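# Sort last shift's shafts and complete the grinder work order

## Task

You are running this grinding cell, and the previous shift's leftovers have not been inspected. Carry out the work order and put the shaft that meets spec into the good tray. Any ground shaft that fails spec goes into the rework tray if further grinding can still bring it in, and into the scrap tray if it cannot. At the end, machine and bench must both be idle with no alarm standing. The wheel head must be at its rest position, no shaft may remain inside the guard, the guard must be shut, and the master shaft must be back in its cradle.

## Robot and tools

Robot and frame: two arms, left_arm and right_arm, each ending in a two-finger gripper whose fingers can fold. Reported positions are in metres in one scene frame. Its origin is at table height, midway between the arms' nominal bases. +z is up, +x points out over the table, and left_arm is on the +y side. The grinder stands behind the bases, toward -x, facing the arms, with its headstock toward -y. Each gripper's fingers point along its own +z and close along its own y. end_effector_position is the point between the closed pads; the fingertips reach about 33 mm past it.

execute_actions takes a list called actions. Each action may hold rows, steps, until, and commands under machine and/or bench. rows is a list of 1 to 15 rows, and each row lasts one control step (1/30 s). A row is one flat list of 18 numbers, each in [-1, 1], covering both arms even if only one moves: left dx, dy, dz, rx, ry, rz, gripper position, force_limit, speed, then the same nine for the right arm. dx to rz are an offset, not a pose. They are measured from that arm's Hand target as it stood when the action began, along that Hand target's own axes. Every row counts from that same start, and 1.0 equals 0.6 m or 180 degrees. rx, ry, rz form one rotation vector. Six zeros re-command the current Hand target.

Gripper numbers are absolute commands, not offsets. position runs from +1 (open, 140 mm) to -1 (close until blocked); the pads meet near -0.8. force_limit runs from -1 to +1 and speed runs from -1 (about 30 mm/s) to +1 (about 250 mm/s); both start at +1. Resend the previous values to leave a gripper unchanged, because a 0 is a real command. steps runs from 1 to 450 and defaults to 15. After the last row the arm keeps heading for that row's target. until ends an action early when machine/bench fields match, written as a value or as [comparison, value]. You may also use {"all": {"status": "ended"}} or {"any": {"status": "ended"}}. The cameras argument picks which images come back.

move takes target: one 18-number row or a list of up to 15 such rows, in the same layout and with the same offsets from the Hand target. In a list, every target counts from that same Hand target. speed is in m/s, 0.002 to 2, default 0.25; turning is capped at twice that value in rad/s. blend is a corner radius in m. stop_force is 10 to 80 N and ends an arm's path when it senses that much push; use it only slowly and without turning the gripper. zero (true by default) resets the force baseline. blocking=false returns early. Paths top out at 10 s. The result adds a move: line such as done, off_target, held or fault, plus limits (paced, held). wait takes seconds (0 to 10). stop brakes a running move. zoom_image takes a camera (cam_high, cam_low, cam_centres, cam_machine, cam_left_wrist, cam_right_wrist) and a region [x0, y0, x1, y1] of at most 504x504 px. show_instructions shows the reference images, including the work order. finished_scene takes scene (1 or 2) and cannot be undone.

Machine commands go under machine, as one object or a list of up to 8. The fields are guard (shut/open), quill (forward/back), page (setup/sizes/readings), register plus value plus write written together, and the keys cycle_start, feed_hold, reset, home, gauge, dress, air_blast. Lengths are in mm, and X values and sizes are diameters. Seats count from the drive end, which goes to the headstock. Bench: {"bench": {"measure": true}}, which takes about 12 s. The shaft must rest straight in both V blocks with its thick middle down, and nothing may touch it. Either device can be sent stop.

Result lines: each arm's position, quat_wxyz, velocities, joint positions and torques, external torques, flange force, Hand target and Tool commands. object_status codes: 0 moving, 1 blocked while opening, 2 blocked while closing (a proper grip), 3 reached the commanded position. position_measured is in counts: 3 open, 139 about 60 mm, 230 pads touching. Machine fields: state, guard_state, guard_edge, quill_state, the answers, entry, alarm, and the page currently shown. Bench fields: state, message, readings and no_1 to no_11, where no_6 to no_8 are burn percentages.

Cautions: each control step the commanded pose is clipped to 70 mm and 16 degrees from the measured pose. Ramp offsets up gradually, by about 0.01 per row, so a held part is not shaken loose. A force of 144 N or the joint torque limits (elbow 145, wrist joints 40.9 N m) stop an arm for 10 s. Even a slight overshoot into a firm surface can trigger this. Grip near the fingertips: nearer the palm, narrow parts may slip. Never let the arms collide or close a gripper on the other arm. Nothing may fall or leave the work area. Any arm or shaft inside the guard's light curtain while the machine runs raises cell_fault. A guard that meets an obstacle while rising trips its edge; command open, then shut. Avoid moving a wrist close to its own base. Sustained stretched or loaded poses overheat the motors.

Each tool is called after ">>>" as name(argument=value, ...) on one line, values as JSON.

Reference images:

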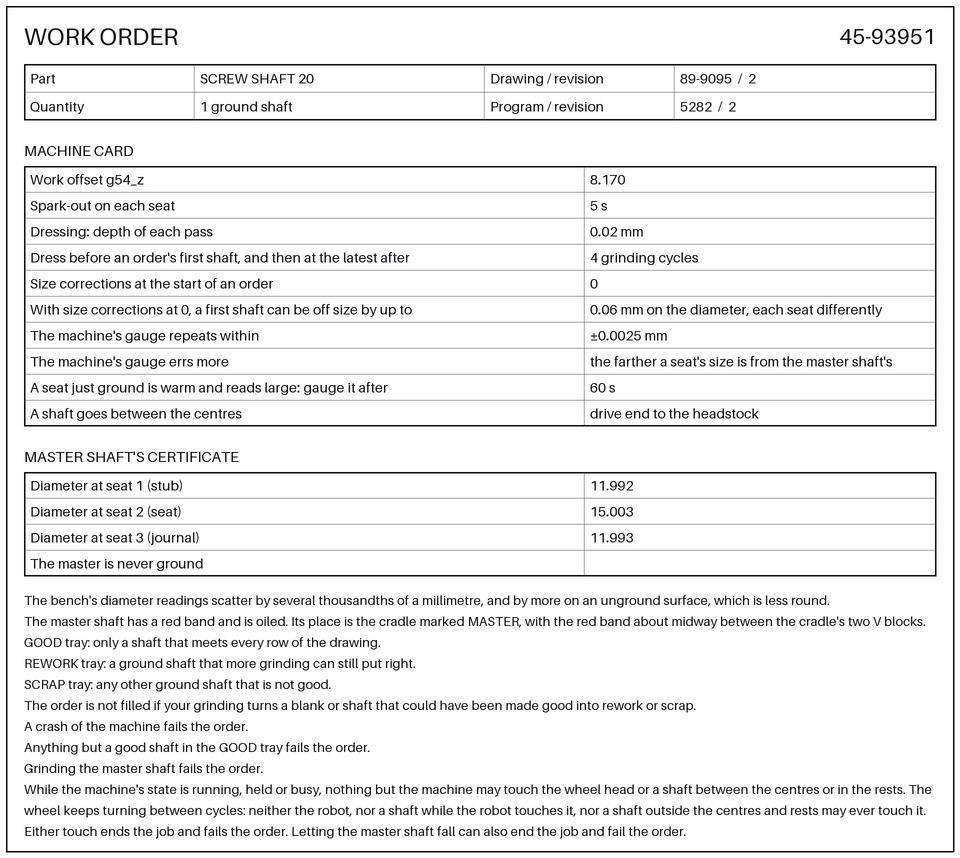

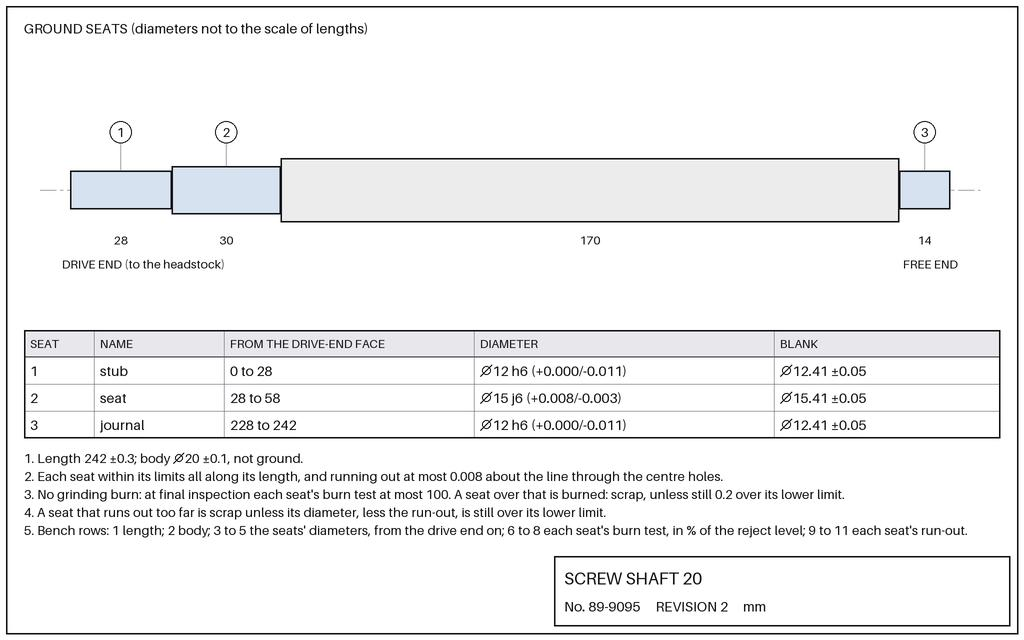

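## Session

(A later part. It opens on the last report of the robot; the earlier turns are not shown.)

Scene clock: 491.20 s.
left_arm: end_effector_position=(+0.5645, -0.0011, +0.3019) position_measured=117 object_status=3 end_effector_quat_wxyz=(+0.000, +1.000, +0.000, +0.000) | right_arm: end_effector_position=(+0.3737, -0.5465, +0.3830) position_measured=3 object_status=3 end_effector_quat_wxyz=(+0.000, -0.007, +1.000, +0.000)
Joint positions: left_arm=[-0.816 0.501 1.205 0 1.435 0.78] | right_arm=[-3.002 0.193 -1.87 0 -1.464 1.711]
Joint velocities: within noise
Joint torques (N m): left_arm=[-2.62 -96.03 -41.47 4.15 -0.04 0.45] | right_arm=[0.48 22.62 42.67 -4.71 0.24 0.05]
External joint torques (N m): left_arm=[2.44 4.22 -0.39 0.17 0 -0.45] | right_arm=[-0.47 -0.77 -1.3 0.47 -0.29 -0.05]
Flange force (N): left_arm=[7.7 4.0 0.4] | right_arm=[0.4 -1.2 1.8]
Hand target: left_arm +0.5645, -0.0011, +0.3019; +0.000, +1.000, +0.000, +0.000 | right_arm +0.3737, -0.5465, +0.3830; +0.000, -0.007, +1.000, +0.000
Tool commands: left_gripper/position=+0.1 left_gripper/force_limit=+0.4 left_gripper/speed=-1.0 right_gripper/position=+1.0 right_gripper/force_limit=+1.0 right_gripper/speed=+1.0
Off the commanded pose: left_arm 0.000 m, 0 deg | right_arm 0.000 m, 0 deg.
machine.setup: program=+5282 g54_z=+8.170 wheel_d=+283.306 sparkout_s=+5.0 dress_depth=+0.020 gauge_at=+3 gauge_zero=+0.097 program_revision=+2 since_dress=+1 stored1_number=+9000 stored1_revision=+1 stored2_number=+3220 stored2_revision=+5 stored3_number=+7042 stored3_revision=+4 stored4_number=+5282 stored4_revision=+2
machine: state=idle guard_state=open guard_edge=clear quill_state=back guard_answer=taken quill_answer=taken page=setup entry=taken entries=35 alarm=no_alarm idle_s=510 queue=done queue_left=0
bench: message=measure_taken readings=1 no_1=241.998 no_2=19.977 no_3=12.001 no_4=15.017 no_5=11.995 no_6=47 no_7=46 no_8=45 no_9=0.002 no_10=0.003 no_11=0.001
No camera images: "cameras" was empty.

>>> execute_actions(actions=[{"bench":{"measure":true},"steps":450,"until":{"bench":{"readings":[">",1]}}}], cameras=[])

>>> execute_actions(actions=[{"bench":{"measure":true},"steps":450,"until":{"bench":{"readings":[">",2]}}}], cameras=[])

>>> execute_actions(actions=[{"bench":{"measure":true},"steps":450,"until":{"bench":{"readings":[">",3]}}}], cameras=[])

>>> execute_actions(actions=[{"bench":{"measure":true},"steps":450,"until":{"bench":{"readings":[">",4]}}}], cameras=[])

>>> execute_actions(actions=[{"bench":{"measure":true},"steps":450,"until":{"bench":{"readings":[">",5]}}}], cameras=[])

>>> execute_actions(actions=[{"bench":{"measure":true},"steps":450,"until":{"bench":{"readings":[">",6]}}}], cameras=[])

>>> execute_actions(actions=[{"bench":{"measure":true},"steps":450,"until":{"bench":{"readings":[">",7]}}}], cameras=[])

>>> execute_actions(actions=[{"bench":{"measure":true},"steps":450,"until":{"bench":{"readings":[">",8]}}}], cameras=[])

Scene clock: 549.37 s.
left_arm: end_effector_position=(+0.5645, -0.0011, +0.3019) position_measured=117 object_status=3 end_effector_quat_wxyz=(+0.000, +1.000, +0.000, +0.000) | right_arm: end_effector_position=(+0.3737, -0.5465, +0.3830) position_measured=3 object_status=3 end_effector_quat_wxyz=(+0.000, -0.007, +1.000, +0.000)
Joint positions: left_arm=[-0.816 0.501 1.205 0 1.435 0.78] | right_arm=[-3.002 0.193 -1.87 0 -1.464 1.711]
Joint velocities: within noise
Joint torques (N m): left_arm=[-2.8 -95.91 -41.46 4.14 -0.04 0.4] | right_arm=[0.13 22.75 42.63 -4.72 0.3 0.04]
External joint torques (N m): left_arm=[2.95 3.25 -0.66 0.21 0 -0.4] | right_arm=[-0.1 -1.05 -1.31 0.48 -0.36 -0.04]
Flange force (N): left_arm=[7.5 2.9 -0.2] | right_arm=[0.1 -0.3 1.7]
Hand target: left_arm +0.5645, -0.0011, +0.3019; +0.000, +1.000, +0.000, +0.000 | right_arm +0.3737, -0.5465, +0.3830; +0.000, -0.007, +1.000, +0.000
Tool commands: left_gripper/position=+0.1 left_gripper/force_limit=+0.4 left_gripper/speed=-1.0 right_gripper/position=+1.0 right_gripper/force_limit=+1.0 right_gripper/speed=+1.0
Off the commanded pose: left_arm 0.000 m, 0 deg | right_arm 0.000 m, 0 deg.
machine.setup: program=+5282 g54_z=+8.170 wheel_d=+283.306 sparkout_s=+5.0 dress_depth=+0.020 gauge_at=+3 gauge_zero=+0.097 program_revision=+2 since_dress=+1 stored1_number=+9000 stored1_revision=+1 stored2_number=+3220 stored2_revision=+5 stored3_number=+7042 stored3_revision=+4 stored4_number=+5282 stored4_revision=+2
machine: state=idle guard_state=open guard_edge=clear quill_state=back guard_answer=taken quill_answer=taken page=setup entry=taken entries=35 alarm=no_alarm idle_s=568 queue=done queue_left=0
bench: message=measure_taken readings=2 no_1=241.997 no_2=19.969 no_3=12.001 no_4=15.017 no_5=11.988 no_6=45 no_7=45 no_8=45 no_9=0.000 no_10=0.000 no_11=0.000
No camera images: "cameras" was empty.

Scene clock: 561.57 s.
left_arm: end_effector_position=(+0.5645, -0.0011, +0.3019) position_measured=117 object_status=3 end_effector_quat_wxyz=(+0.000, +1.000, +0.000, +0.000) | right_arm: end_effector_position=(+0.3737, -0.5465, +0.3830) position_measured=3 object_status=3 end_effector_quat_wxyz=(+0.000, -0.007, +1.000, +0.000)
Joint positions: left_arm=[-0.816 0.501 1.205 0 1.435 0.78] | right_arm=[-3.002 0.193 -1.87 0 -1.464 1.711]
Joint velocities: within noise
Joint torques (N m): left_arm=[-2.95 -96.03 -41.26 4.19 -0.02 0.42] | right_arm=[0.59 22.27 42.72 -4.71 0.27 0.04]
External joint torques (N m): left_arm=[3.37 3.5 -0.84 0.18 -0.02 -0.42] | right_arm=[-0.63 -0.44 -1.31 0.46 -0.32 -0.04]
Flange force (N): left_arm=[8.4 3.1 -0.4] | right_arm=[0.9 -1.6 1.7]
Hand target: left_arm +0.5645, -0.0011, +0.3019; +0.000, +1.000, +0.000, +0.000 | right_arm +0.3737, -0.5465, +0.3830; +0.000, -0.007, +1.000, +0.000
Tool commands: left_gripper/position=+0.1 left_gripper/force_limit=+0.4 left_gripper/speed=-1.0 right_gripper/position=+1.0 right_gripper/force_limit=+1.0 right_gripper/speed=+1.0
Off the commanded pose: left_arm 0.000 m, 0 deg | right_arm 0.000 m, 0 deg.
machine.setup: program=+5282 g54_z=+8.170 wheel_d=+283.306 sparkout_s=+5.0 dress_depth=+0.020 gauge_at=+3 gauge_zero=+0.097 program_revision=+2 since_dress=+1 stored1_number=+9000 stored1_revision=+1 stored2_number=+3220 stored2_revision=+5 stored3_number=+7042 stored3_revision=+4 stored4_number=+5282 stored4_revision=+2
machine: state=idle guard_state=open guard_edge=clear quill_state=back guard_answer=taken quill_answer=taken page=setup entry=taken entries=35 alarm=no_alarm idle_s=580 queue=done queue_left=0
bench: message=measure_taken readings=3 no_1=242.000 no_2=19.975 no_3=11.993 no_4=15.017 no_5=11.996 no_6=45 no_7=46 no_8=45 no_9=0.001 no_10=0.000 no_11=0.000
No camera images: "cameras" was empty.

Scene clock: 573.77 s.
left_arm: end_effector_position=(+0.5645, -0.0011, +0.3019) position_measured=117 object_status=3 end_effector_quat_wxyz=(+0.000, +1.000, +0.000, +0.000) | right_arm: end_effector_position=(+0.3737, -0.5465, +0.3830) position_measured=3 object_status=3 end_effector_quat_wxyz=(+0.000, -0.007, +1.000, +0.000)
Joint positions: left_arm=[-0.816 0.501 1.205 0 1.435 0.78] | right_arm=[-3.002 0.193 -1.87 0 -1.464 1.711]
Joint velocities: within noise
Joint torques (N m): left_arm=[-2.52 -95.83 -41.49 4.2 -0.06 0.36] | right_arm=[0.52 22.1 42.68 -4.69 0.27 0.01]
External joint torques (N m): left_arm=[2.95 3.37 -0.46 0.15 0.03 -0.36] | right_arm=[-0.55 -0.19 -1.28 0.45 -0.32 -0.01]
Flange force (N): left_arm=[7.3 2.7 0.1] | right_arm=[1.3 -1.4 1.6]
Hand target: left_arm +0.5645, -0.0011, +0.3019; +0.000, +1.000, +0.000, +0.000 | right_arm +0.3737, -0.5465, +0.3830; +0.000, -0.007, +1.000, +0.000
Tool commands: left_gripper/position=+0.1 left_gripper/force_limit=+0.4 left_gripper/speed=-1.0 right_gripper/position=+1.0 right_gripper/force_limit=+1.0 right_gripper/speed=+1.0
Off the commanded pose: left_arm 0.000 m, 0 deg | right_arm 0.000 m, 0 deg.
machine.setup: program=+5282 g54_z=+8.170 wheel_d=+283.306 sparkout_s=+5.0 dress_depth=+0.020 gauge_at=+3 gauge_zero=+0.097 program_revision=+2 since_dress=+1 stored1_number=+9000 stored1_revision=+1 stored2_number=+3220 stored2_revision=+5 stored3_number=+7042 stored3_revision=+4 stored4_number=+5282 stored4_revision=+2
machine: state=idle guard_state=open guard_edge=clear quill_state=back guard_answer=taken quill_answer=taken page=setup entry=taken entries=35 alarm=no_alarm idle_s=592 queue=done queue_left=0
bench: message=measure_taken readings=4 no_1=241.999 no_2=19.969 no_3=12.000 no_4=15.012 no_5=12.000 no_6=44 no_7=47 no_8=45 no_9=0.001 no_10=0.000 no_11=0.002
No camera images: "cameras" was empty.

Scene clock: 585.97 s.
left_arm: end_effector_position=(+0.5645, -0.0011, +0.3019) position_measured=117 object_status=3 end_effector_quat_wxyz=(+0.000, +1.000, +0.000, +0.000) | right_arm: end_effector_position=(+0.3737, -0.5465, +0.3830) position_measured=3 object_status=3 end_effector_quat_wxyz=(+0.000, -0.007, +1.000, +0.000)
Joint positions: left_arm=[-0.816 0.501 1.205 0 1.435 0.78] | right_arm=[-3.002 0.193 -1.87 0 -1.464 1.711]
Joint velocities: within noise
Joint torques (N m): left_arm=[-2.84 -96.44 -41.48 4.16 -0.06 0.46] | right_arm=[0.45 22.61 42.68 -4.67 0.3 0.06]
External joint torques (N m): left_arm=[3.04 4.52 -0.44 0.18 0.02 -0.46] | right_arm=[-0.57 -0.28 -1.18 0.42 -0.36 -0.06]
Flange force (N): left_arm=[8.7 3.9 0.4] | right_arm=[1.0 -1.5 1.4]
Hand target: left_arm +0.5645, -0.0011, +0.3019; +0.000, +1.000, +0.000, +0.000 | right_arm +0.3737, -0.5465, +0.3830; +0.000, -0.007, +1.000, +0.000
Tool commands: left_gripper/position=+0.1 left_gripper/force_limit=+0.4 left_gripper/speed=-1.0 right_gripper/position=+1.0 right_gripper/force_limit=+1.0 right_gripper/speed=+1.0
Off the commanded pose: left_arm 0.000 m, 0 deg | right_arm 0.000 m, 0 deg.
machine.setup: program=+5282 g54_z=+8.170 wheel_d=+283.306 sparkout_s=+5.0 dress_depth=+0.020 gauge_at=+3 gauge_zero=+0.097 program_revision=+2 since_dress=+1 stored1_number=+9000 stored1_revision=+1 stored2_number=+3220 stored2_revision=+5 stored3_number=+7042 stored3_revision=+4 stored4_number=+5282 stored4_revision=+2
machine: state=idle guard_state=open guard_edge=clear quill_state=back guard_answer=taken quill_answer=taken page=setup entry=taken entries=35 alarm=no_alarm idle_s=604 queue=done queue_left=0
bench: message=measure_taken readings=5 no_1=242.002 no_2=19.971 no_3=12.003 no_4=15.015 no_5=11.992 no_6=42 no_7=42 no_8=48 no_9=0.000 no_10=0.000 no_11=0.003
No camera images: "cameras" was empty.

Scene clock: 598.17 s.
left_arm: end_effector_position=(+0.5645, -0.0011, +0.3019) position_measured=117 object_status=3 end_effector_quat_wxyz=(+0.000, +1.000, +0.000, +0.000) | right_arm: end_effector_position=(+0.3737, -0.5465, +0.3830) position_measured=3 object_status=3 end_effector_quat_wxyz=(+0.000, -0.007, +1.000, +0.000)
Joint positions: left_arm=[-0.816 0.501 1.205 0 1.435 0.78] | right_arm=[-3.002 0.193 -1.87 0 -1.464 1.711]
Joint velocities: within noise
Joint torques (N m): left_arm=[-3.05 -95.96 -41.49 4.18 -0.1 0.5] | right_arm=[0.48 22.59 42.62 -4.7 0.25 0]
External joint torques (N m): left_arm=[3.15 3.67 -0.45 0.16 0.07 -0.5] | right_arm=[-0.46 -0.96 -1.22 0.46 -0.3 0]
Flange force (N): left_arm=[7.7 2.9 0.1] | right_arm=[0.0 -1.1 1.6]
Hand target: left_arm +0.5645, -0.0011, +0.3019; +0.000, +1.000, +0.000, +0.000 | right_arm +0.3737, -0.5465, +0.3830; +0.000, -0.007, +1.000, +0.000
Tool commands: left_gripper/position=+0.1 left_gripper/force_limit=+0.4 left_gripper/speed=-1.0 right_gripper/position=+1.0 right_gripper/force_limit=+1.0 right_gripper/speed=+1.0
Off the commanded pose: left_arm 0.000 m, 0 deg | right_arm 0.000 m, 0 deg.
machine.setup: program=+5282 g54_z=+8.170 wheel_d=+283.306 sparkout_s=+5.0 dress_depth=+0.020 gauge_at=+3 gauge_zero=+0.097 program_revision=+2 since_dress=+1 stored1_number=+9000 stored1_revision=+1 stored2_number=+3220 stored2_revision=+5 stored3_number=+7042 stored3_revision=+4 stored4_number=+5282 stored4_revision=+2
machine: state=idle guard_state=open guard_edge=clear quill_state=back guard_answer=taken quill_answer=taken page=setup entry=taken entries=35 alarm=no_alarm idle_s=616 queue=done queue_left=0
bench: message=measure_taken readings=6 no_1=241.993 no_2=19.966 no_3=11.995 no_4=15.022 no_5=11.989 no_6=45 no_7=47 no_8=45 no_9=0.003 no_10=0.003 no_11=0.001
No camera images: "cameras" was empty.

Scene clock: 610.37 s.
left_arm: end_effector_position=(+0.5645, -0.0011, +0.3019) position_measured=117 object_status=3 end_effector_quat_wxyz=(+0.000, +1.000, +0.000, +0.000) | right_arm: end_effector_position=(+0.3737, -0.5465, +0.3830) position_measured=3 object_status=3 end_effector_quat_wxyz=(+0.000, -0.007, +1.000, +0.000)
Joint positions: left_arm=[-0.816 0.501 1.205 0 1.435 0.78] | right_arm=[-3.002 0.193 -1.87 0 -1.464 1.711]
Joint velocities: within noise
Joint torques (N m): left_arm=[-2.82 -96.19 -41.57 4.16 -0.07 0.45] | right_arm=[0.51 22.47 42.66 -4.71 0.27 0.02]
External joint torques (N m): left_arm=[3.13 3.58 -0.53 0.2 0.03 -0.45] | right_arm=[-0.49 -0.59 -1.25 0.46 -0.33 -0.02]
Flange force (N): left_arm=[7.8 2.9 0.0] | right_arm=[0.6 -1.2 1.6]
Hand target: left_arm +0.5645, -0.0011, +0.3019; +0.000, +1.000, +0.000, +0.000 | right_arm +0.3737, -0.5465, +0.3830; +0.000, -0.007, +1.000, +0.000
Tool commands: left_gripper/position=+0.1 left_gripper/force_limit=+0.4 left_gripper/speed=-1.0 right_gripper/position=+1.0 right_gripper/force_limit=+1.0 right_gripper/speed=+1.0
Off the commanded pose: left_arm 0.000 m, 0 deg | right_arm 0.000 m, 0 deg.
machine.setup: program=+5282 g54_z=+8.170 wheel_d=+283.306 sparkout_s=+5.0 dress_depth=+0.020 gauge_at=+3 gauge_zero=+0.097 program_revision=+2 since_dress=+1 stored1_number=+9000 stored1_revision=+1 stored2_number=+3220 stored2_revision=+5 stored3_number=+7042 stored3_revision=+4 stored4_number=+5282 stored4_revision=+2
machine: state=idle guard_state=open guard_edge=clear quill_state=back guard_answer=taken quill_answer=taken page=setup entry=taken entries=35 alarm=no_alarm idle_s=628 queue=done queue_left=0
bench: message=measure_taken readings=7 no_1=242.000 no_2=19.976 no_3=11.991 no_4=15.020 no_5=11.993 no_6=43 no_7=41 no_8=44 no_9=0.003 no_10=0.000 no_11=0.002
No camera images: "cameras" was empty.

Scene clock: 622.57 s.
left_arm: end_effector_position=(+0.5645, -0.0011, +0.3019) position_measured=117 object_status=3 end_effector_quat_wxyz=(+0.000, +1.000, +0.000, +0.000) | right_arm: end_effector_position=(+0.3737, -0.5465, +0.3830) position_measured=3 object_status=3 end_effector_quat_wxyz=(+0.000, -0.007, +1.000, +0.000)
Joint positions: left_arm=[-0.816 0.501 1.205 0 1.435 0.78] | right_arm=[-3.002 0.193 -1.87 0 -1.464 1.711]
Joint velocities: within noise
Joint torques (N m): left_arm=[-3 -95.97 -41.59 4.2 -0.08 0.4] | right_arm=[0.41 22.47 42.7 -4.7 0.26 0.02]
External joint torques (N m): left_arm=[2.32 4.38 -0.2 0.09 0.04 -0.4] | right_arm=[-0.5 -0.35 -1.25 0.44 -0.32 -0.02]
Flange force (N): left_arm=[7.5 3.9 0.7] | right_arm=[1.0 -1.2 1.6]
Hand target: left_arm +0.5645, -0.0011, +0.3019; +0.000, +1.000, +0.000, +0.000 | right_arm +0.3737, -0.5465, +0.3830; +0.000, -0.007, +1.000, +0.000
Tool commands: left_gripper/position=+0.1 left_gripper/force_limit=+0.4 left_gripper/speed=-1.0 right_gripper/position=+1.0 right_gripper/force_limit=+1.0 right_gripper/speed=+1.0
Off the commanded pose: left_arm 0.000 m, 0 deg | right_arm 0.000 m, 0 deg.
machine.setup: program=+5282 g54_z=+8.170 wheel_d=+283.306 sparkout_s=+5.0 dress_depth=+0.020 gauge_at=+3 gauge_zero=+0.097 program_revision=+2 since_dress=+1 stored1_number=+9000 stored1_revision=+1 stored2_number=+3220 stored2_revision=+5 stored3_number=+7042 stored3_revision=+4 stored4_number=+5282 stored4_revision=+2
machine: state=idle guard_state=open guard_edge=clear quill_state=back guard_answer=taken quill_answer=taken page=setup entry=taken entries=35 alarm=no_alarm idle_s=640 queue=done queue_left=0
bench: message=measure_taken readings=8 no_1=242.003 no_2=19.970 no_3=11.996 no_4=15.015 no_5=12.003 no_6=43 no_7=44 no_8=47 no_9=0.001 no_10=0.001 no_11=0.001
No camera images: "cameras" was empty.

Scene clock: 634.77 s.
left_arm: end_effector_position=(+0.5645, -0.0011, +0.3019) position_measured=117 object_status=3 end_effector_quat_wxyz=(+0.000, +1.000, +0.000, +0.000) | right_arm: end_effector_position=(+0.3737, -0.5465, +0.3830) position_measured=3 object_status=3 end_effector_quat_wxyz=(+0.000, -0.007, +1.000, +0.000)
Joint positions: left_arm=[-0.816 0.501 1.205 0 1.435 0.78] | right_arm=[-3.002 0.193 -1.87 0 -1.464 1.711]
Joint velocities: within noise
Joint torques (N m): left_arm=[-2.83 -95.85 -41.5 4.12 -0.08 0.44] | right_arm=[0.57 22.61 42.58 -4.66 0.25 0.03]
External joint torques (N m): left_arm=[2.75 3.25 -0.59 0.22 0.05 -0.44] | right_arm=[-0.61 -0.82 -1.17 0.41 -0.3 -0.03]
Flange force (N): left_arm=[7.2 3.0 -0.2] | right_arm=[0.1 -1.5 1.5]
Hand target: left_arm +0.5645, -0.0011, +0.3019; +0.000, +1.000, +0.000, +0.000 | right_arm +0.3737, -0.5465, +0.3830; +0.000, -0.007, +1.000, +0.000
Tool commands: left_gripper/position=+0.1 left_gripper/force_limit=+0.4 left_gripper/speed=-1.0 right_gripper/position=+1.0 right_gripper/force_limit=+1.0 right_gripper/speed=+1.0
Off the commanded pose: left_arm 0.000 m, 0 deg | right_arm 0.000 m, 0 deg.
machine.setup: program=+5282 g54_z=+8.170 wheel_d=+283.306 sparkout_s=+5.0 dress_depth=+0.020 gauge_at=+3 gauge_zero=+0.097 program_revision=+2 since_dress=+1 stored1_number=+9000 stored1_revision=+1 stored2_number=+3220 stored2_revision=+5 stored3_number=+7042 stored3_revision=+4 stored4_number=+5282 stored4_revision=+2
machine: state=idle guard_state=open guard_edge=clear quill_state=back guard_answer=taken quill_answer=taken page=setup entry=taken entries=35 alarm=no_alarm idle_s=652 queue=done queue_left=0
bench: message=measure_taken readings=9 no_1=242.002 no_2=19.971 no_3=11.996 no_4=15.022 no_5=11.989 no_6=44 no_7=45 no_8=44 no_9=0.000 no_10=0.000 no_11=0.001
No camera images: "cameras" was empty.

>>> execute_actions(actions=[{"machine":[{"register":"size_1","value":0.15,"write":true},{"register":"size_3","value":0.15,"write":true},{"register":"size_2","value":0.06,"write":true},{"guard":"shut","page":"sizes"},{"dress":true},{"air_blast":true},{"guard":"open"}],"steps":60}], cameras=["cam_machine"])

>>> move(target=[[0,0,0.30,0,0,0,0.1,0.4,-1,0,0,0,0,0,0,1,1,1],[0,0,0.35,0,0,0,0.1,0.4,-1,0,0,0,0,0,0,1,1,1]], speed=[0.15,0.05], cameras=["cam_left_wrist"])

Scene clock: 656.53 s.
left_arm: end_effector_position=(+0.5645, -0.0011, +0.3019) position_measured=117 object_status=3 end_effector_quat_wxyz=(+0.000, +1.000, +0.000, +0.000) | right_arm: end_effector_position=(+0.3737, -0.5465, +0.3830) position_measured=3 object_status=3 end_effector_quat_wxyz=(+0.000, -0.007, +1.000, +0.000)
Joint positions: left_arm=[-0.816 0.501 1.205 0 1.435 0.78] | right_arm=[-3.002 0.193 -1.87 0 -1.464 1.711]
Joint velocities: within noise
Joint torques (N m): left_arm=[-2.64 -96.08 -41.54 4.17 -0.09 0.48] | right_arm=[0.53 22.41 42.64 -4.74 0.3 0.02]
External joint torques (N m): left_arm=[3.39 2.75 -0.8 0.22 0.06 -0.48] | right_arm=[-0.53 -1.11 -1.36 0.5 -0.35 -0.02]
Flange force (N): left_arm=[7.5 2.3 -0.6] | right_arm=[-0.1 -1.2 1.8]
Hand target: left_arm +0.5645, -0.0011, +0.3019; +0.000, +1.000, +0.000, +0.000 | right_arm +0.3737, -0.5465, +0.3830; +0.000, -0.007, +1.000, +0.000
Tool commands: left_gripper/position=+0.1 left_gripper/force_limit=+0.4 left_gripper/speed=-1.0 right_gripper/position=+1.0 right_gripper/force_limit=+1.0 right_gripper/speed=+1.0
Off the commanded pose: left_arm 0.000 m, 0 deg | right_arm 0.000 m, 0 deg.
machine.sizes: size_1=+0.150 size_2=+0.060 size_3=+0.150 aim_1=+11.995 aim_2=+15.002 aim_3=+11.995
machine: state=idle guard_state=between guard_edge=clear quill_state=back guard_answer=taken quill_answer=taken page=sizes entry=taken entries=38 alarm=no_alarm idle_s=674 queue=running queue_left=3
bench: message=measure_taken readings=9 no_1=242.002 no_2=19.971 no_3=11.996 no_4=15.022 no_5=11.989 no_6=44 no_7=45 no_8=44 no_9=0.000 no_10=0.000 no_11=0.001
Images, in order (width x height): cam_machine 672x504.

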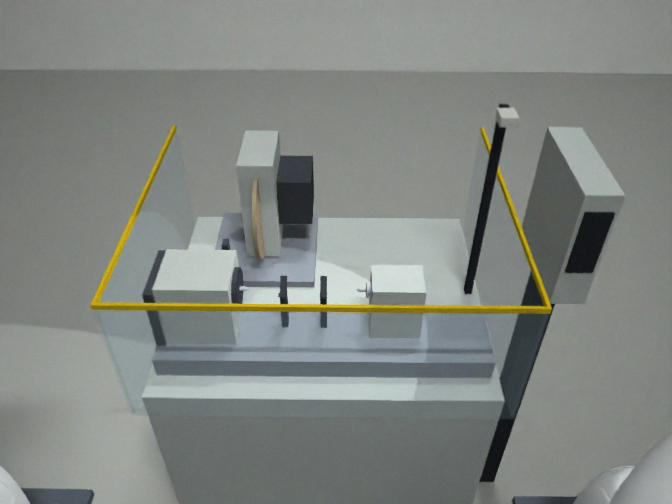

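Scene clock: 658.73 s.
left_arm: end_effector_position=(+0.5645, -0.0011, +0.0919) position_measured=117 object_status=3 end_effector_quat_wxyz=(+0.000, +1.000, +0.000, +0.000) | right_arm: end_effector_position=(+0.3737, -0.5465, +0.3830) position_measured=3 object_status=3 end_effector_quat_wxyz=(+0.000, -0.007, +1.000, +0.000)
Joint positions: left_arm=[-0.816 0.605 1.433 0 1.104 0.78] | right_arm=[-3.002 0.193 -1.87 0 -1.464 1.711]
Joint velocities: within noise
Joint torques (N m): left_arm=[-2.8 -101.98 -37.18 3.73 -0.09 0.48] | right_arm=[0.71 22.51 42.71 -4.7 0.26 0.03]
External joint torques (N m): left_arm=[2.74 4.53 -0.74 0.19 0.05 -0.48] | right_arm=[-0.69 -0.8 -1.37 0.46 -0.32 -0.03]
Flange force (N): left_arm=[8.1 3.9 2.7] | right_arm=[0.3 -1.7 1.8]
Hand target: left_arm +0.5645, -0.0011, +0.0919; +0.000, +1.000, +0.000, +0.000 | right_arm +0.3737, -0.5465, +0.3830; +0.000, -0.007, +1.000, +0.000
Off the commanded pose: left_arm 0.000 m, 0 deg | right_arm 0.000 m, 0 deg.
machine.sizes: size_1=+0.150 size_2=+0.060 size_3=+0.150 aim_1=+11.995 aim_2=+15.002 aim_3=+11.995
machine: state=running guard_state=shut guard_edge=clear quill_state=back guard_answer=taken quill_answer=taken page=sizes entry=taken entries=39 alarm=no_alarm idle_s=676 queue=running queue_left=2
bench: message=measure_taken readings=9 no_1=242.002 no_2=19.971 no_3=11.996 no_4=15.022 no_5=11.989 no_6=44 no_7=45 no_8=44 no_9=0.000 no_10=0.000 no_11=0.001
move: done
camera_calibration:
cam_left_wrist: T_world_to_cam=[[0.0220215, -0.999751, 0.00348718, -0.00430027], [-0.945375, -0.0196888, 0.325389, 0.506921], [-0.325239, -0.0104622, -0.945574, 0.413124], [0, 0, 0, 1]] pos_world=[0.61369, 0.0100037, 0.225708]
Images, in order (width x height): cam_left_wrist 672x504.

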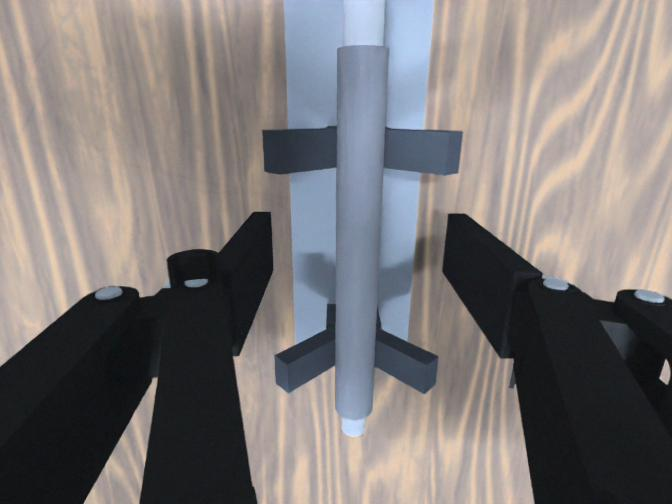

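>>> execute_actions(actions=[{"rows":[[0.004,0,0,0,0,0,-1,0.6,-1,0,0,0,0,0,0,1,1,1]],"steps":110}], cameras=["cam_left_wrist"])

Scene clock: 667.10 s.
left_arm: end_effector_position=(+0.5669, -0.0011, +0.0919) position_measured=207 object_status=2 end_effector_quat_wxyz=(+0.000, +1.000, +0.000, +0.000) | right_arm: end_effector_position=(+0.3737, -0.5465, +0.3830) position_measured=3 object_status=3 end_effector_quat_wxyz=(+0.000, -0.007, +1.000, +0.000)
Joint positions: left_arm=[-0.814 0.607 1.429 0 1.105 0.782] | right_arm=[-3.002 0.193 -1.87 0 -1.464 1.711]
Joint velocities: within noise
Joint torques (N m): left_arm=[2.99 -91.82 -30.2 6.04 1 0.49] | right_arm=[0.39 22.18 42.71 -4.62 0.27 0.01]
External joint torques (N m): left_arm=[-2.73 -6.37 -7.83 -2.1 -1.04 -0.49] | right_arm=[-0.24 -1.14 -1.5 0.4 -0.31 -0.01]
Flange force (N): left_arm=[4.0 8.9 -9.0] | right_arm=[0.1 -0.6 2.1]
Hand target: left_arm +0.5669, -0.0011, +0.0919; +0.000, +1.000, +0.000, +0.000 | right_arm +0.3737, -0.5465, +0.3830; +0.000, -0.007, +1.000, +0.000
Off the commanded pose: left_arm 0.000 m, 0 deg | right_arm 0.000 m, 0 deg.
machine.sizes: size_1=+0.150 size_2=+0.060 size_3=+0.150 aim_1=+11.995 aim_2=+15.002 aim_3=+11.995
machine: state=running guard_state=shut guard_edge=clear quill_state=back guard_answer=taken quill_answer=taken page=sizes entry=taken entries=39 alarm=no_alarm idle_s=684 queue=running queue_left=2
bench: message=measure_taken readings=9 no_1=242.002 no_2=19.971 no_3=11.996 no_4=15.022 no_5=11.989 no_6=44 no_7=45 no_8=44 no_9=0.000 no_10=0.000 no_11=0.001
camera_calibration:
cam_left_wrist: T_world_to_cam=[[0.0220215, -0.999751, 0.00348718, -0.00435312], [-0.945375, -0.0196888, 0.325389, 0.50919], [-0.325239, -0.0104622, -0.945574, 0.413904], [0, 0, 0, 1]] pos_world=[0.61609, 0.0100037, 0.225708]
Images, in order (width x height): cam_left_wrist 672x504.

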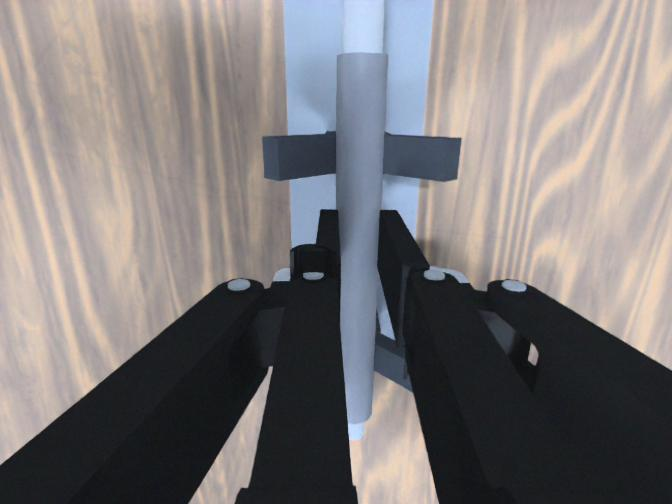

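>>> move(target=[[0,0,-0.03,0,0,0,-1,0.6,-1,0,0,0,0,0,0,1,1,1],[0,0,-0.55,0,0,0,-1,0.6,-1,0,0,0,0,0,0,1,1,1]], speed=[0.03,0.12], blend=[0.01,0], cameras=["cam_left_wrist","cam_machine"])

Scene clock: 684.50 s.
left_arm: end_effector_position=(+0.5669, -0.0012, +0.4219) position_measured=233 object_status=3 end_effector_quat_wxyz=(+0.000, +1.000, +0.000, +0.000) | right_arm: end_effector_position=(+0.3737, -0.5465, +0.3830) position_measured=3 object_status=3 end_effector_quat_wxyz=(+0.000, -0.007, +1.000, +0.000)
Joint positions: left_arm=[-0.814 0.498 0.995 0 1.649 0.782] | right_arm=[-3.002 0.193 -1.87 0 -1.464 1.711]
Joint velocities: within noise
Joint torques (N m): left_arm=[-2.83 -96.15 -42.31 4.17 -0.02 0.42] | right_arm=[0.54 22.38 42.65 -4.68 0.29 0.01]
External joint torques (N m): left_arm=[2.36 4.56 0.37 0.14 -0.02 -0.42] | right_arm=[-0.6 -0.34 -1.22 0.43 -0.35 -0.01]
Flange force (N): left_arm=[7.2 3.6 0.1] | right_arm=[1.0 -1.4 1.4]
Hand target: left_arm +0.5669, -0.0012, +0.4219; +0.000, +1.000, +0.000, +0.000 | right_arm +0.3737, -0.5465, +0.3830; +0.000, -0.007, +1.000, +0.000
Off the commanded pose: left_arm 0.000 m, 0 deg | right_arm 0.000 m, 0 deg.
machine.sizes: size_1=+0.150 size_2=+0.060 size_3=+0.150 aim_1=+11.995 aim_2=+15.002 aim_3=+11.995
machine: state=idle guard_state=open guard_edge=clear quill_state=back guard_answer=taken quill_answer=taken page=sizes entry=taken entries=40 alarm=no_alarm idle_s=702 queue=done queue_left=0
bench: message=measure_taken readings=9 no_1=242.002 no_2=19.971 no_3=11.996 no_4=15.022 no_5=11.989 no_6=44 no_7=45 no_8=44 no_9=0.000 no_10=0.000 no_11=0.001
move: done; blend cut to 0.009 m at target 1
camera_calibration:
cam_left_wrist: T_world_to_cam=[[0.0220215, -0.999751, 0.00348718, -0.00550354], [-0.945375, -0.0196888, 0.325389, 0.401845], [-0.325239, -0.0104622, -0.945574, 0.725849], [0, 0, 0, 1]] pos_world=[0.61609, 0.0100037, 0.555608]
Images, in order (width x height): cam_machine 672x504, cam_left_wrist 672x504.

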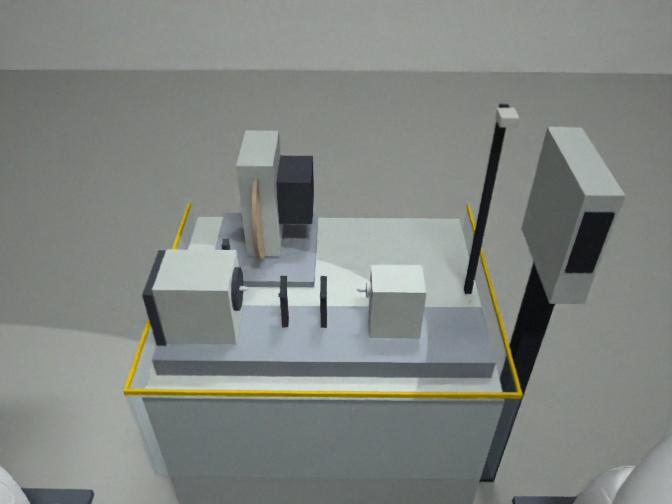

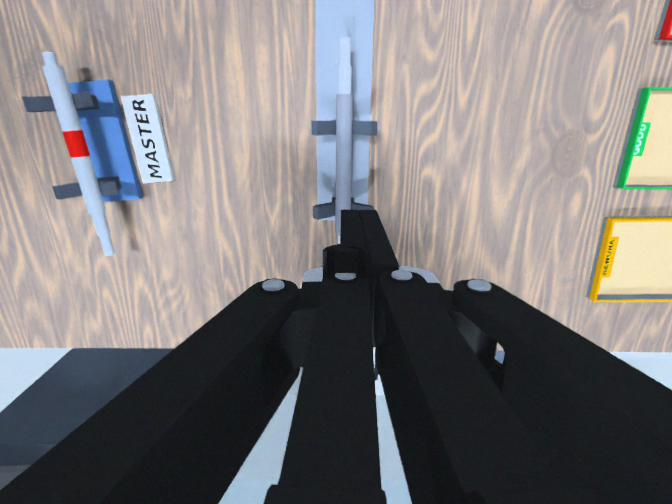

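>>> execute_actions(actions=[{"rows":[[0,0,0,0,0,0,0.1,0.6,-1,0,0,0,0,0,0,1,1,1]],"steps":80}], cameras=[])

>>> move(target=[[0,0,0.45,0,0,0,0.1,0.6,-1,0,0,0,0,0,0,1,1,1],[0,0,0.563,0,0,0,0.1,0.6,-1,0,0,0,0,0,0,1,1,1]], speed=[0.15,0.05], cameras=["cam_left_wrist","cam_low","cam_high"])

>>> zoom_image(camera="cam_low", region=[160, 180, 300, 320])

>>> zoom_image(camera="cam_high", region=[230, 150, 370, 290])

Scene clock: 732.13 s.
left_arm: end_effector_position=(+0.5669, -0.0012, +0.4219) position_measured=117 object_status=3 end_effector_quat_wxyz=(+0.000, +1.000, +0.000, +0.000) | right_arm: end_effector_position=(+0.3737, -0.5465, +0.3830) position_measured=3 object_status=3 end_effector_quat_wxyz=(+0.000, -0.007, +1.000, +0.000)
Joint positions: left_arm=[-0.814 0.498 0.995 0 1.649 0.782] | right_arm=[-3.002 0.193 -1.87 0 -1.464 1.711]
Joint velocities: within noise
Joint torques (N m): left_arm=[-2.78 -96.25 -41.78 4.15 -0.08 0.48] | right_arm=[0.39 22.67 42.59 -4.73 0.27 0.02]
External joint torques (N m): left_arm=[3.06 3.87 -0.53 0.24 0.04 -0.48] | right_arm=[-0.3 -1.5 -1.35 0.51 -0.31 -0.01]
Flange force (N): left_arm=[8.7 4.0 -1.7] | right_arm=[-0.7 -0.7 1.9]
Hand target: left_arm +0.5669, -0.0012, +0.4219; +0.000, +1.000, +0.000, +0.000 | right_arm +0.3737, -0.5465, +0.3830; +0.000, -0.007, +1.000, +0.000
Off the commanded pose: left_arm 0.000 m, 0 deg | right_arm 0.000 m, 0 deg.
machine.sizes: size_1=+0.150 size_2=+0.060 size_3=+0.150 aim_1=+11.995 aim_2=+15.002 aim_3=+11.995
machine: state=idle guard_state=open guard_edge=clear quill_state=back guard_answer=taken quill_answer=taken page=sizes entry=taken entries=40 alarm=no_alarm idle_s=749 queue=done queue_left=0
bench: message=measure_taken readings=9 no_1=242.002 no_2=19.971 no_3=11.996 no_4=15.022 no_5=11.989 no_6=44 no_7=45 no_8=44 no_9=0.000 no_10=0.000 no_11=0.001
No camera images: "cameras" was empty.

Scene clock: 735.70 s.
left_arm: end_effector_position=(+0.5669, -0.0011, +0.0841) position_measured=117 object_status=3 end_effector_quat_wxyz=(+0.000, +1.000, +0.000, +0.000) | right_arm: end_effector_position=(+0.3737, -0.5465, +0.3830) position_measured=3 object_status=3 end_effector_quat_wxyz=(+0.000, -0.007, +1.000, +0.000)
Joint positions: left_arm=[-0.814 0.613 1.435 0 1.094 0.782] | right_arm=[-3.002 0.193 -1.87 0 -1.464 1.711]
Joint velocities: within noise
Joint torques (N m): left_arm=[-3.1 -102.14 -36.96 3.74 -0.1 0.43] | right_arm=[0.7 22.33 42.58 -4.66 0.29 0]
External joint torques (N m): left_arm=[2.98 4.28 -0.83 0.17 0.05 -0.43] | right_arm=[-0.63 -1 -1.31 0.43 -0.34 0]
Flange force (N): left_arm=[8.2 3.6 2.5] | right_arm=[0.0 -1.4 1.7]
Hand target: left_arm +0.5669, -0.0011, +0.0841; +0.000, +1.000, +0.000, +0.000 | right_arm +0.3737, -0.5465, +0.3830; +0.000, -0.007, +1.000, +0.000
Off the commanded pose: left_arm 0.000 m, 0 deg | right_arm 0.000 m, 0 deg.
machine.sizes: size_1=+0.150 size_2=+0.060 size_3=+0.150 aim_1=+11.995 aim_2=+15.002 aim_3=+11.995
machine: state=idle guard_state=open guard_edge=clear quill_state=back guard_answer=taken quill_answer=taken page=sizes entry=taken entries=40 alarm=no_alarm idle_s=752 queue=done queue_left=0
bench: message=measure_taken readings=9 no_1=242.002 no_2=19.971 no_3=11.996 no_4=15.022 no_5=11.989 no_6=44 no_7=45 no_8=44 no_9=0.000 no_10=0.000 no_11=0.001
move: done
camera_calibration:
cam_left_wrist: T_world_to_cam=[[0.0220215, -0.999751, 0.00348718, -0.00432592], [-0.945375, -0.0196888, 0.325389, 0.511728], [-0.325239, -0.0104622, -0.945574, 0.406529], [0, 0, 0, 1]] pos_world=[0.61609, 0.0100037, 0.217908]
Images, in order (width x height): cam_high 672x504, cam_low 672x504, cam_left_wrist 672x504.

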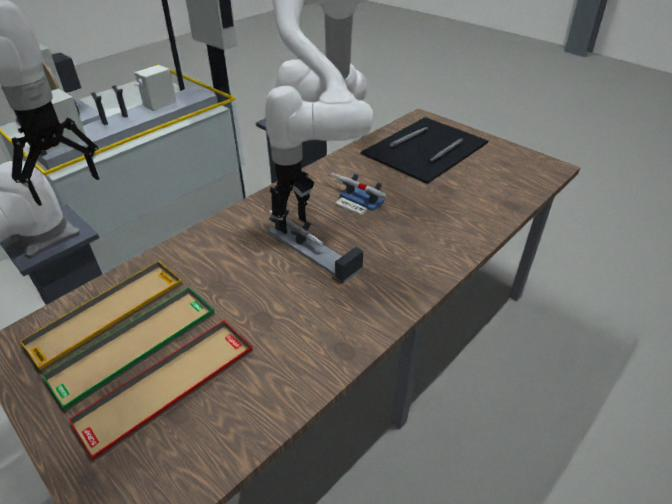

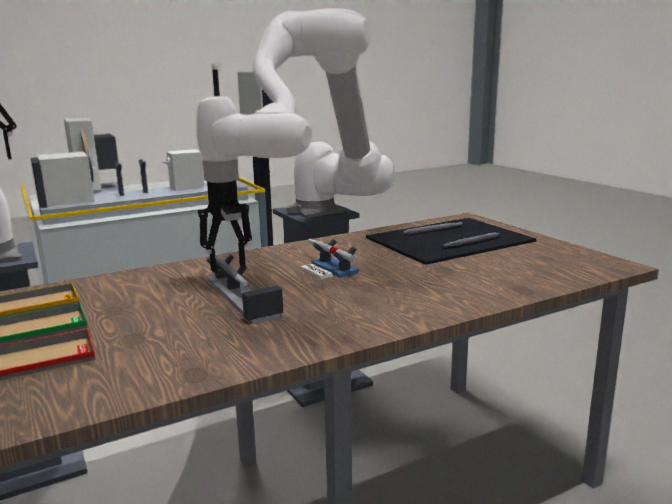

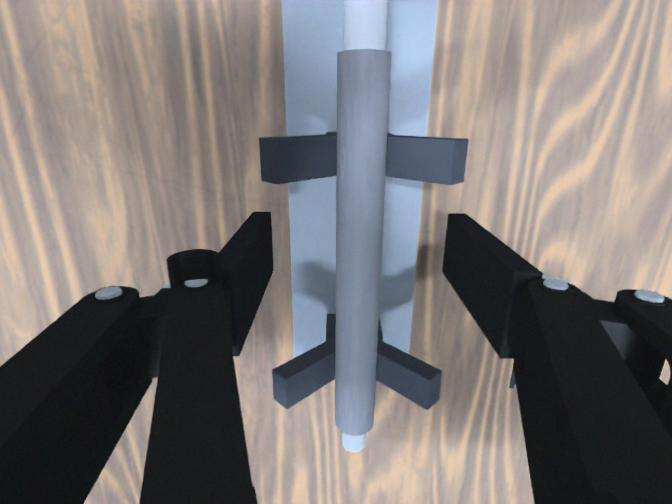

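Scaled by 3.600 from the camera's 672x504 image, which has a finer 960x720 frame.

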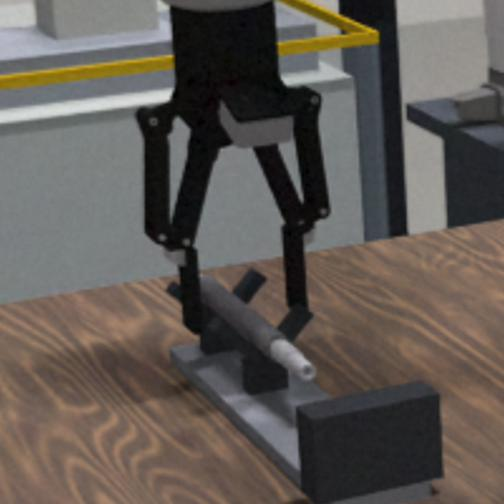

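Scaled by 3.600 from the camera's 672x504 image, which has a finer 960x720 frame.

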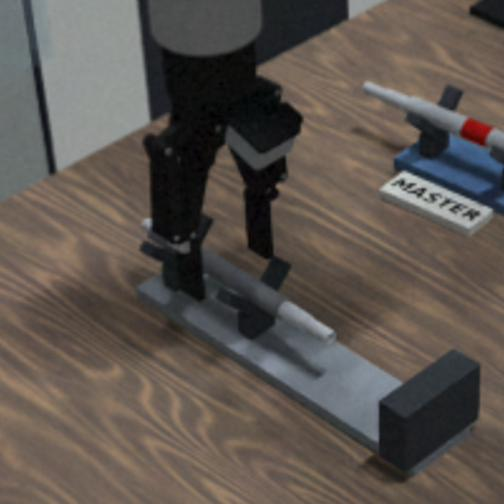

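>>> move(target=[-0.003,0,0.0068,0,0,0,0.1,0.6,-1,0,0,0,0,0,0,1,1,1], speed=0.03, cameras=[])

>>> execute_actions(actions=[{"rows":[[0,0,0,0,0,0,-1,0.3,-1,0,0,0,0,0,0,1,1,1]],"steps":110}], cameras=["cam_left_wrist","cam_low"])

>>> zoom_image(camera="cam_low", region=[160, 180, 300, 320])

Scene clock: 758.13 s.
left_arm: end_effector_position=(+0.5651, -0.0011, +0.0800) position_measured=117 object_status=3 end_effector_quat_wxyz=(+0.000, +1.000, +0.000, +0.000) | right_arm: end_effector_position=(+0.3737, -0.5465, +0.3830) position_measured=3 object_status=3 end_effector_quat_wxyz=(+0.000, -0.007, +1.000, +0.000)
Joint positions: left_arm=[-0.815 0.614 1.441 0 1.087 0.78] | right_arm=[-3.002 0.193 -1.87 0 -1.464 1.711]
Joint velocities: within noise
Joint torques (N m): left_arm=[-2.54 -101.94 -37.01 3.68 0.09 0.41] | right_arm=[0.6 22.56 42.73 -4.72 0.3 0.03]
External joint torques (N m): left_arm=[2.82 4.06 -0.48 0.21 -0.13 -0.41] | right_arm=[-0.66 -0.54 -1.31 0.47 -0.36 -0.03]
Flange force (N): left_arm=[7.1 2.7 2.9] | right_arm=[0.7 -1.6 1.6]
Hand target: left_arm +0.5651, -0.0011, +0.0800; +0.000, +1.000, +0.000, +0.000 | right_arm +0.3737, -0.5465, +0.3830; +0.000, -0.007, +1.000, +0.000
Off the commanded pose: left_arm 0.000 m, 0 deg | right_arm 0.000 m, 0 deg.
machine.sizes: size_1=+0.150 size_2=+0.060 size_3=+0.150 aim_1=+11.995 aim_2=+15.002 aim_3=+11.995
machine: state=idle guard_state=open guard_edge=clear quill_state=back guard_answer=taken quill_answer=taken page=sizes entry=taken entries=40 alarm=no_alarm idle_s=775 queue=done queue_left=0
bench: message=measure_taken readings=9 no_1=242.002 no_2=19.971 no_3=11.996 no_4=15.022 no_5=11.989 no_6=44 no_7=45 no_8=44 no_9=0.000 no_10=0.000 no_11=0.001
move: done
No camera images: "cameras" was empty.

Scene clock: 762.00 s.
left_arm: end_effector_position=(+0.5651, -0.0011, +0.0800) position_measured=203 object_status=2 end_effector_quat_wxyz=(+0.000, +1.000, +0.000, +0.000) | right_arm: end_effector_position=(+0.3737, -0.5465, +0.3830) position_measured=3 object_status=3 end_effector_quat_wxyz=(+0.000, -0.007, +1.000, +0.000)
Joint positions: left_arm=[-0.815 0.614 1.441 0 1.087 0.78] | right_arm=[-3.002 0.193 -1.87 0 -1.464 1.711]
Joint velocities: within noise
Joint torques (N m): left_arm=[1.89 -93.37 -28.9 5.62 1.89 0.56] | right_arm=[0.38 22.57 42.71 -4.68 0.27 0]
External joint torques (N m): left_arm=[-1.84 -4.77 -8.72 -1.72 -1.93 -0.56] | right_arm=[-0.36 -0.92 -1.35 0.44 -0.32 0]
Flange force (N): left_arm=[7.3 10.7 -7.0] | right_arm=[0.2 -0.8 1.8]
Hand target: left_arm +0.5651, -0.0011, +0.0800; +0.000, +1.000, +0.000, +0.000 | right_arm +0.3737, -0.5465, +0.3830; +0.000, -0.007, +1.000, +0.000
Off the commanded pose: left_arm 0.000 m, 0 deg | right_arm 0.000 m, 0 deg.
machine.sizes: size_1=+0.150 size_2=+0.060 size_3=+0.150 aim_1=+11.995 aim_2=+15.002 aim_3=+11.995
machine: state=idle guard_state=open guard_edge=clear quill_state=back guard_answer=taken quill_answer=taken page=sizes entry=taken entries=40 alarm=no_alarm idle_s=778 queue=done queue_left=0
bench: message=measure_taken readings=9 no_1=242.002 no_2=19.971 no_3=11.996 no_4=15.022 no_5=11.989 no_6=44 no_7=45 no_8=44 no_9=0.000 no_10=0.000 no_11=0.001
camera_calibration:
cam_left_wrist: T_world_to_cam=[[0.0220215, -0.999751, 0.00348718, -0.00427198], [-0.945375, -0.0196888, 0.325389, 0.511361], [-0.325239, -0.0104622, -0.945574, 0.402067], [0, 0, 0, 1]] pos_world=[0.61429, 0.0100037, 0.213808]
Images, in order (width x height): cam_low 672x504, cam_left_wrist 672x504.

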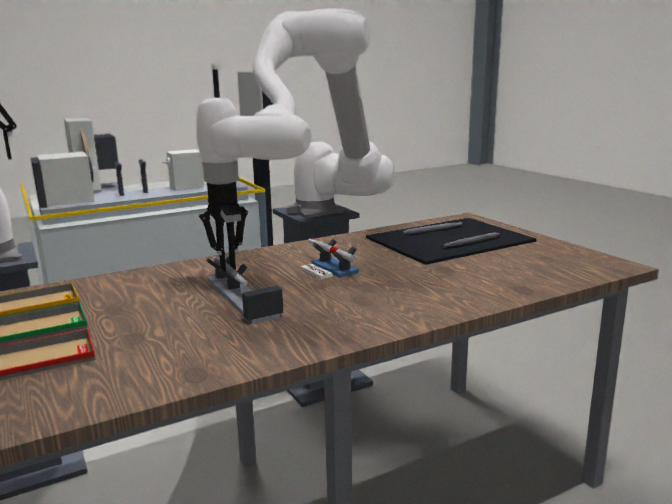

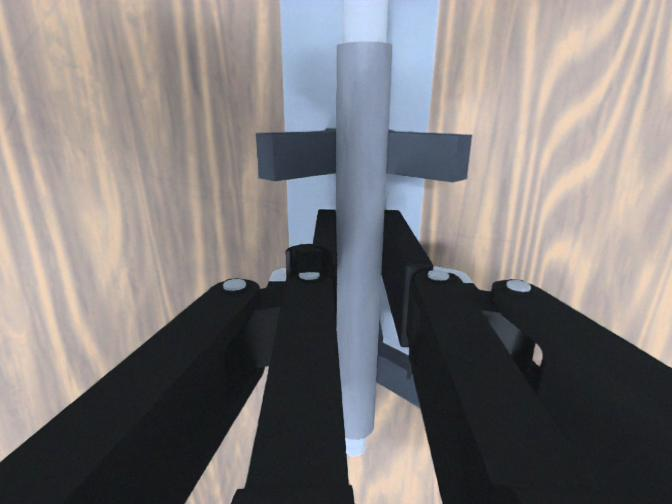

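Scaled by 3.600 from the camera's 672x504 image, which has a finer 960x720 frame.

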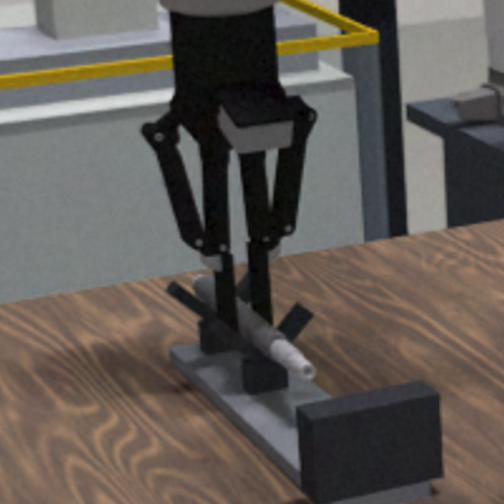

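>>> move(target=[[0,0.0015,0,0,0,0,-1,0.3,-1,0,0,0,0,0,0,1,1,1],[0,0.0015,-0.08,0,0,0,-1,0.3,-1,0,0,0,0,0,0,1,1,1]], speed=[0.02,0.04], cameras=["cam_left_wrist","cam_low"])

>>> zoom_image(camera="cam_low", region=[160, 170, 300, 310])

Scene clock: 774.57 s.
left_arm: end_effector_position=(+0.5651, -0.0020, +0.1280) position_measured=203 object_status=2 end_effector_quat_wxyz=(+0.000, +1.000, +0.000, +0.000) | right_arm: end_effector_position=(+0.3737, -0.5465, +0.3830) position_measured=3 object_status=3 end_effector_quat_wxyz=(+0.000, -0.007, +1.000, +0.000)
Joint positions: left_arm=[-0.816 0.581 1.402 0 1.159 0.78] | right_arm=[-3.002 0.193 -1.87 0 -1.464 1.711]
Joint velocities: within noise
Joint torques (N m): left_arm=[-2.89 -104.69 -41.23 3.9 -0.21 0.39] | right_arm=[0.38 22.21 42.64 -4.71 0.29 0.04]
External joint torques (N m): left_arm=[3.37 8.79 2.59 0.11 0.17 -0.39] | right_arm=[-0.31 -0.94 -1.41 0.48 -0.34 -0.04]
Flange force (N): left_arm=[7.5 2.3 7.7] | right_arm=[0.3 -0.8 1.9]
Hand target: left_arm +0.5651, -0.0020, +0.1280; +0.000, +1.000, +0.000, +0.000 | right_arm +0.3737, -0.5465, +0.3830; +0.000, -0.007, +1.000, +0.000
Off the commanded pose: left_arm 0.000 m, 0 deg | right_arm 0.000 m, 0 deg.
machine.sizes: size_1=+0.150 size_2=+0.060 size_3=+0.150 aim_1=+11.995 aim_2=+15.002 aim_3=+11.995
machine: state=idle guard_state=open guard_edge=clear quill_state=back guard_answer=taken quill_answer=taken page=sizes entry=taken entries=40 alarm=no_alarm idle_s=791 queue=done queue_left=0
bench: message=measure_taken readings=9 no_1=242.002 no_2=19.971 no_3=11.996 no_4=15.022 no_5=11.989 no_6=44 no_7=45 no_8=44 no_9=0.000 no_10=0.000 no_11=0.001
move: done
camera_calibration:
cam_left_wrist: T_world_to_cam=[[0.0220215, -0.999751, 0.00348718, -0.0053388], [-0.945375, -0.0196888, 0.325389, 0.495757], [-0.325239, -0.0104622, -0.945574, 0.44735], [0, 0, 0, 1]] pos_world=[0.61429, 0.00910367, 0.261708]
Images, in order (width x height): cam_low 672x504, cam_left_wrist 672x504.

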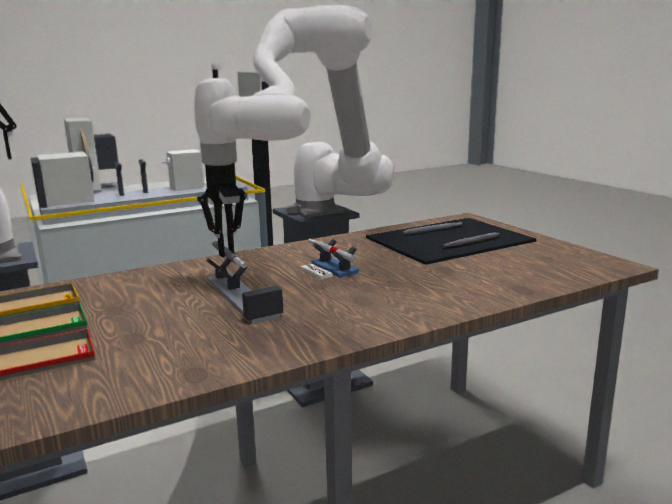

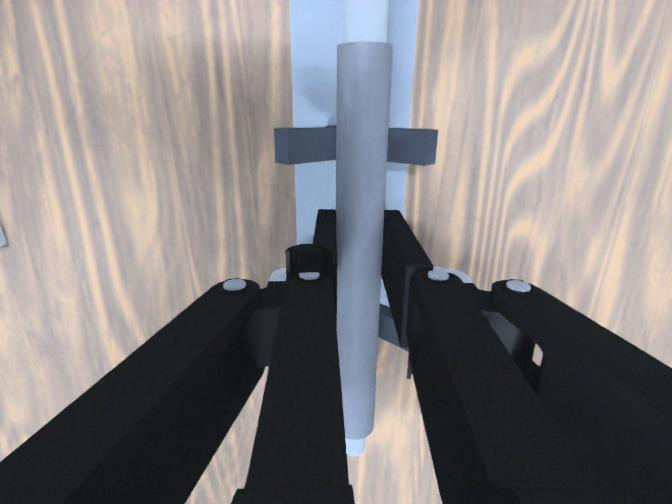

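Scaled by 3.600 from the camera's 672x504 image, which has a finer 960x720 frame.

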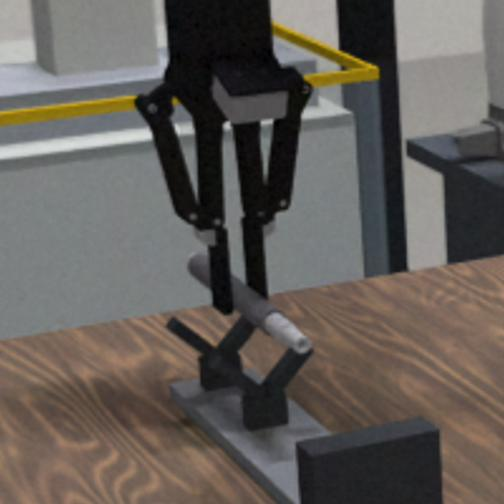

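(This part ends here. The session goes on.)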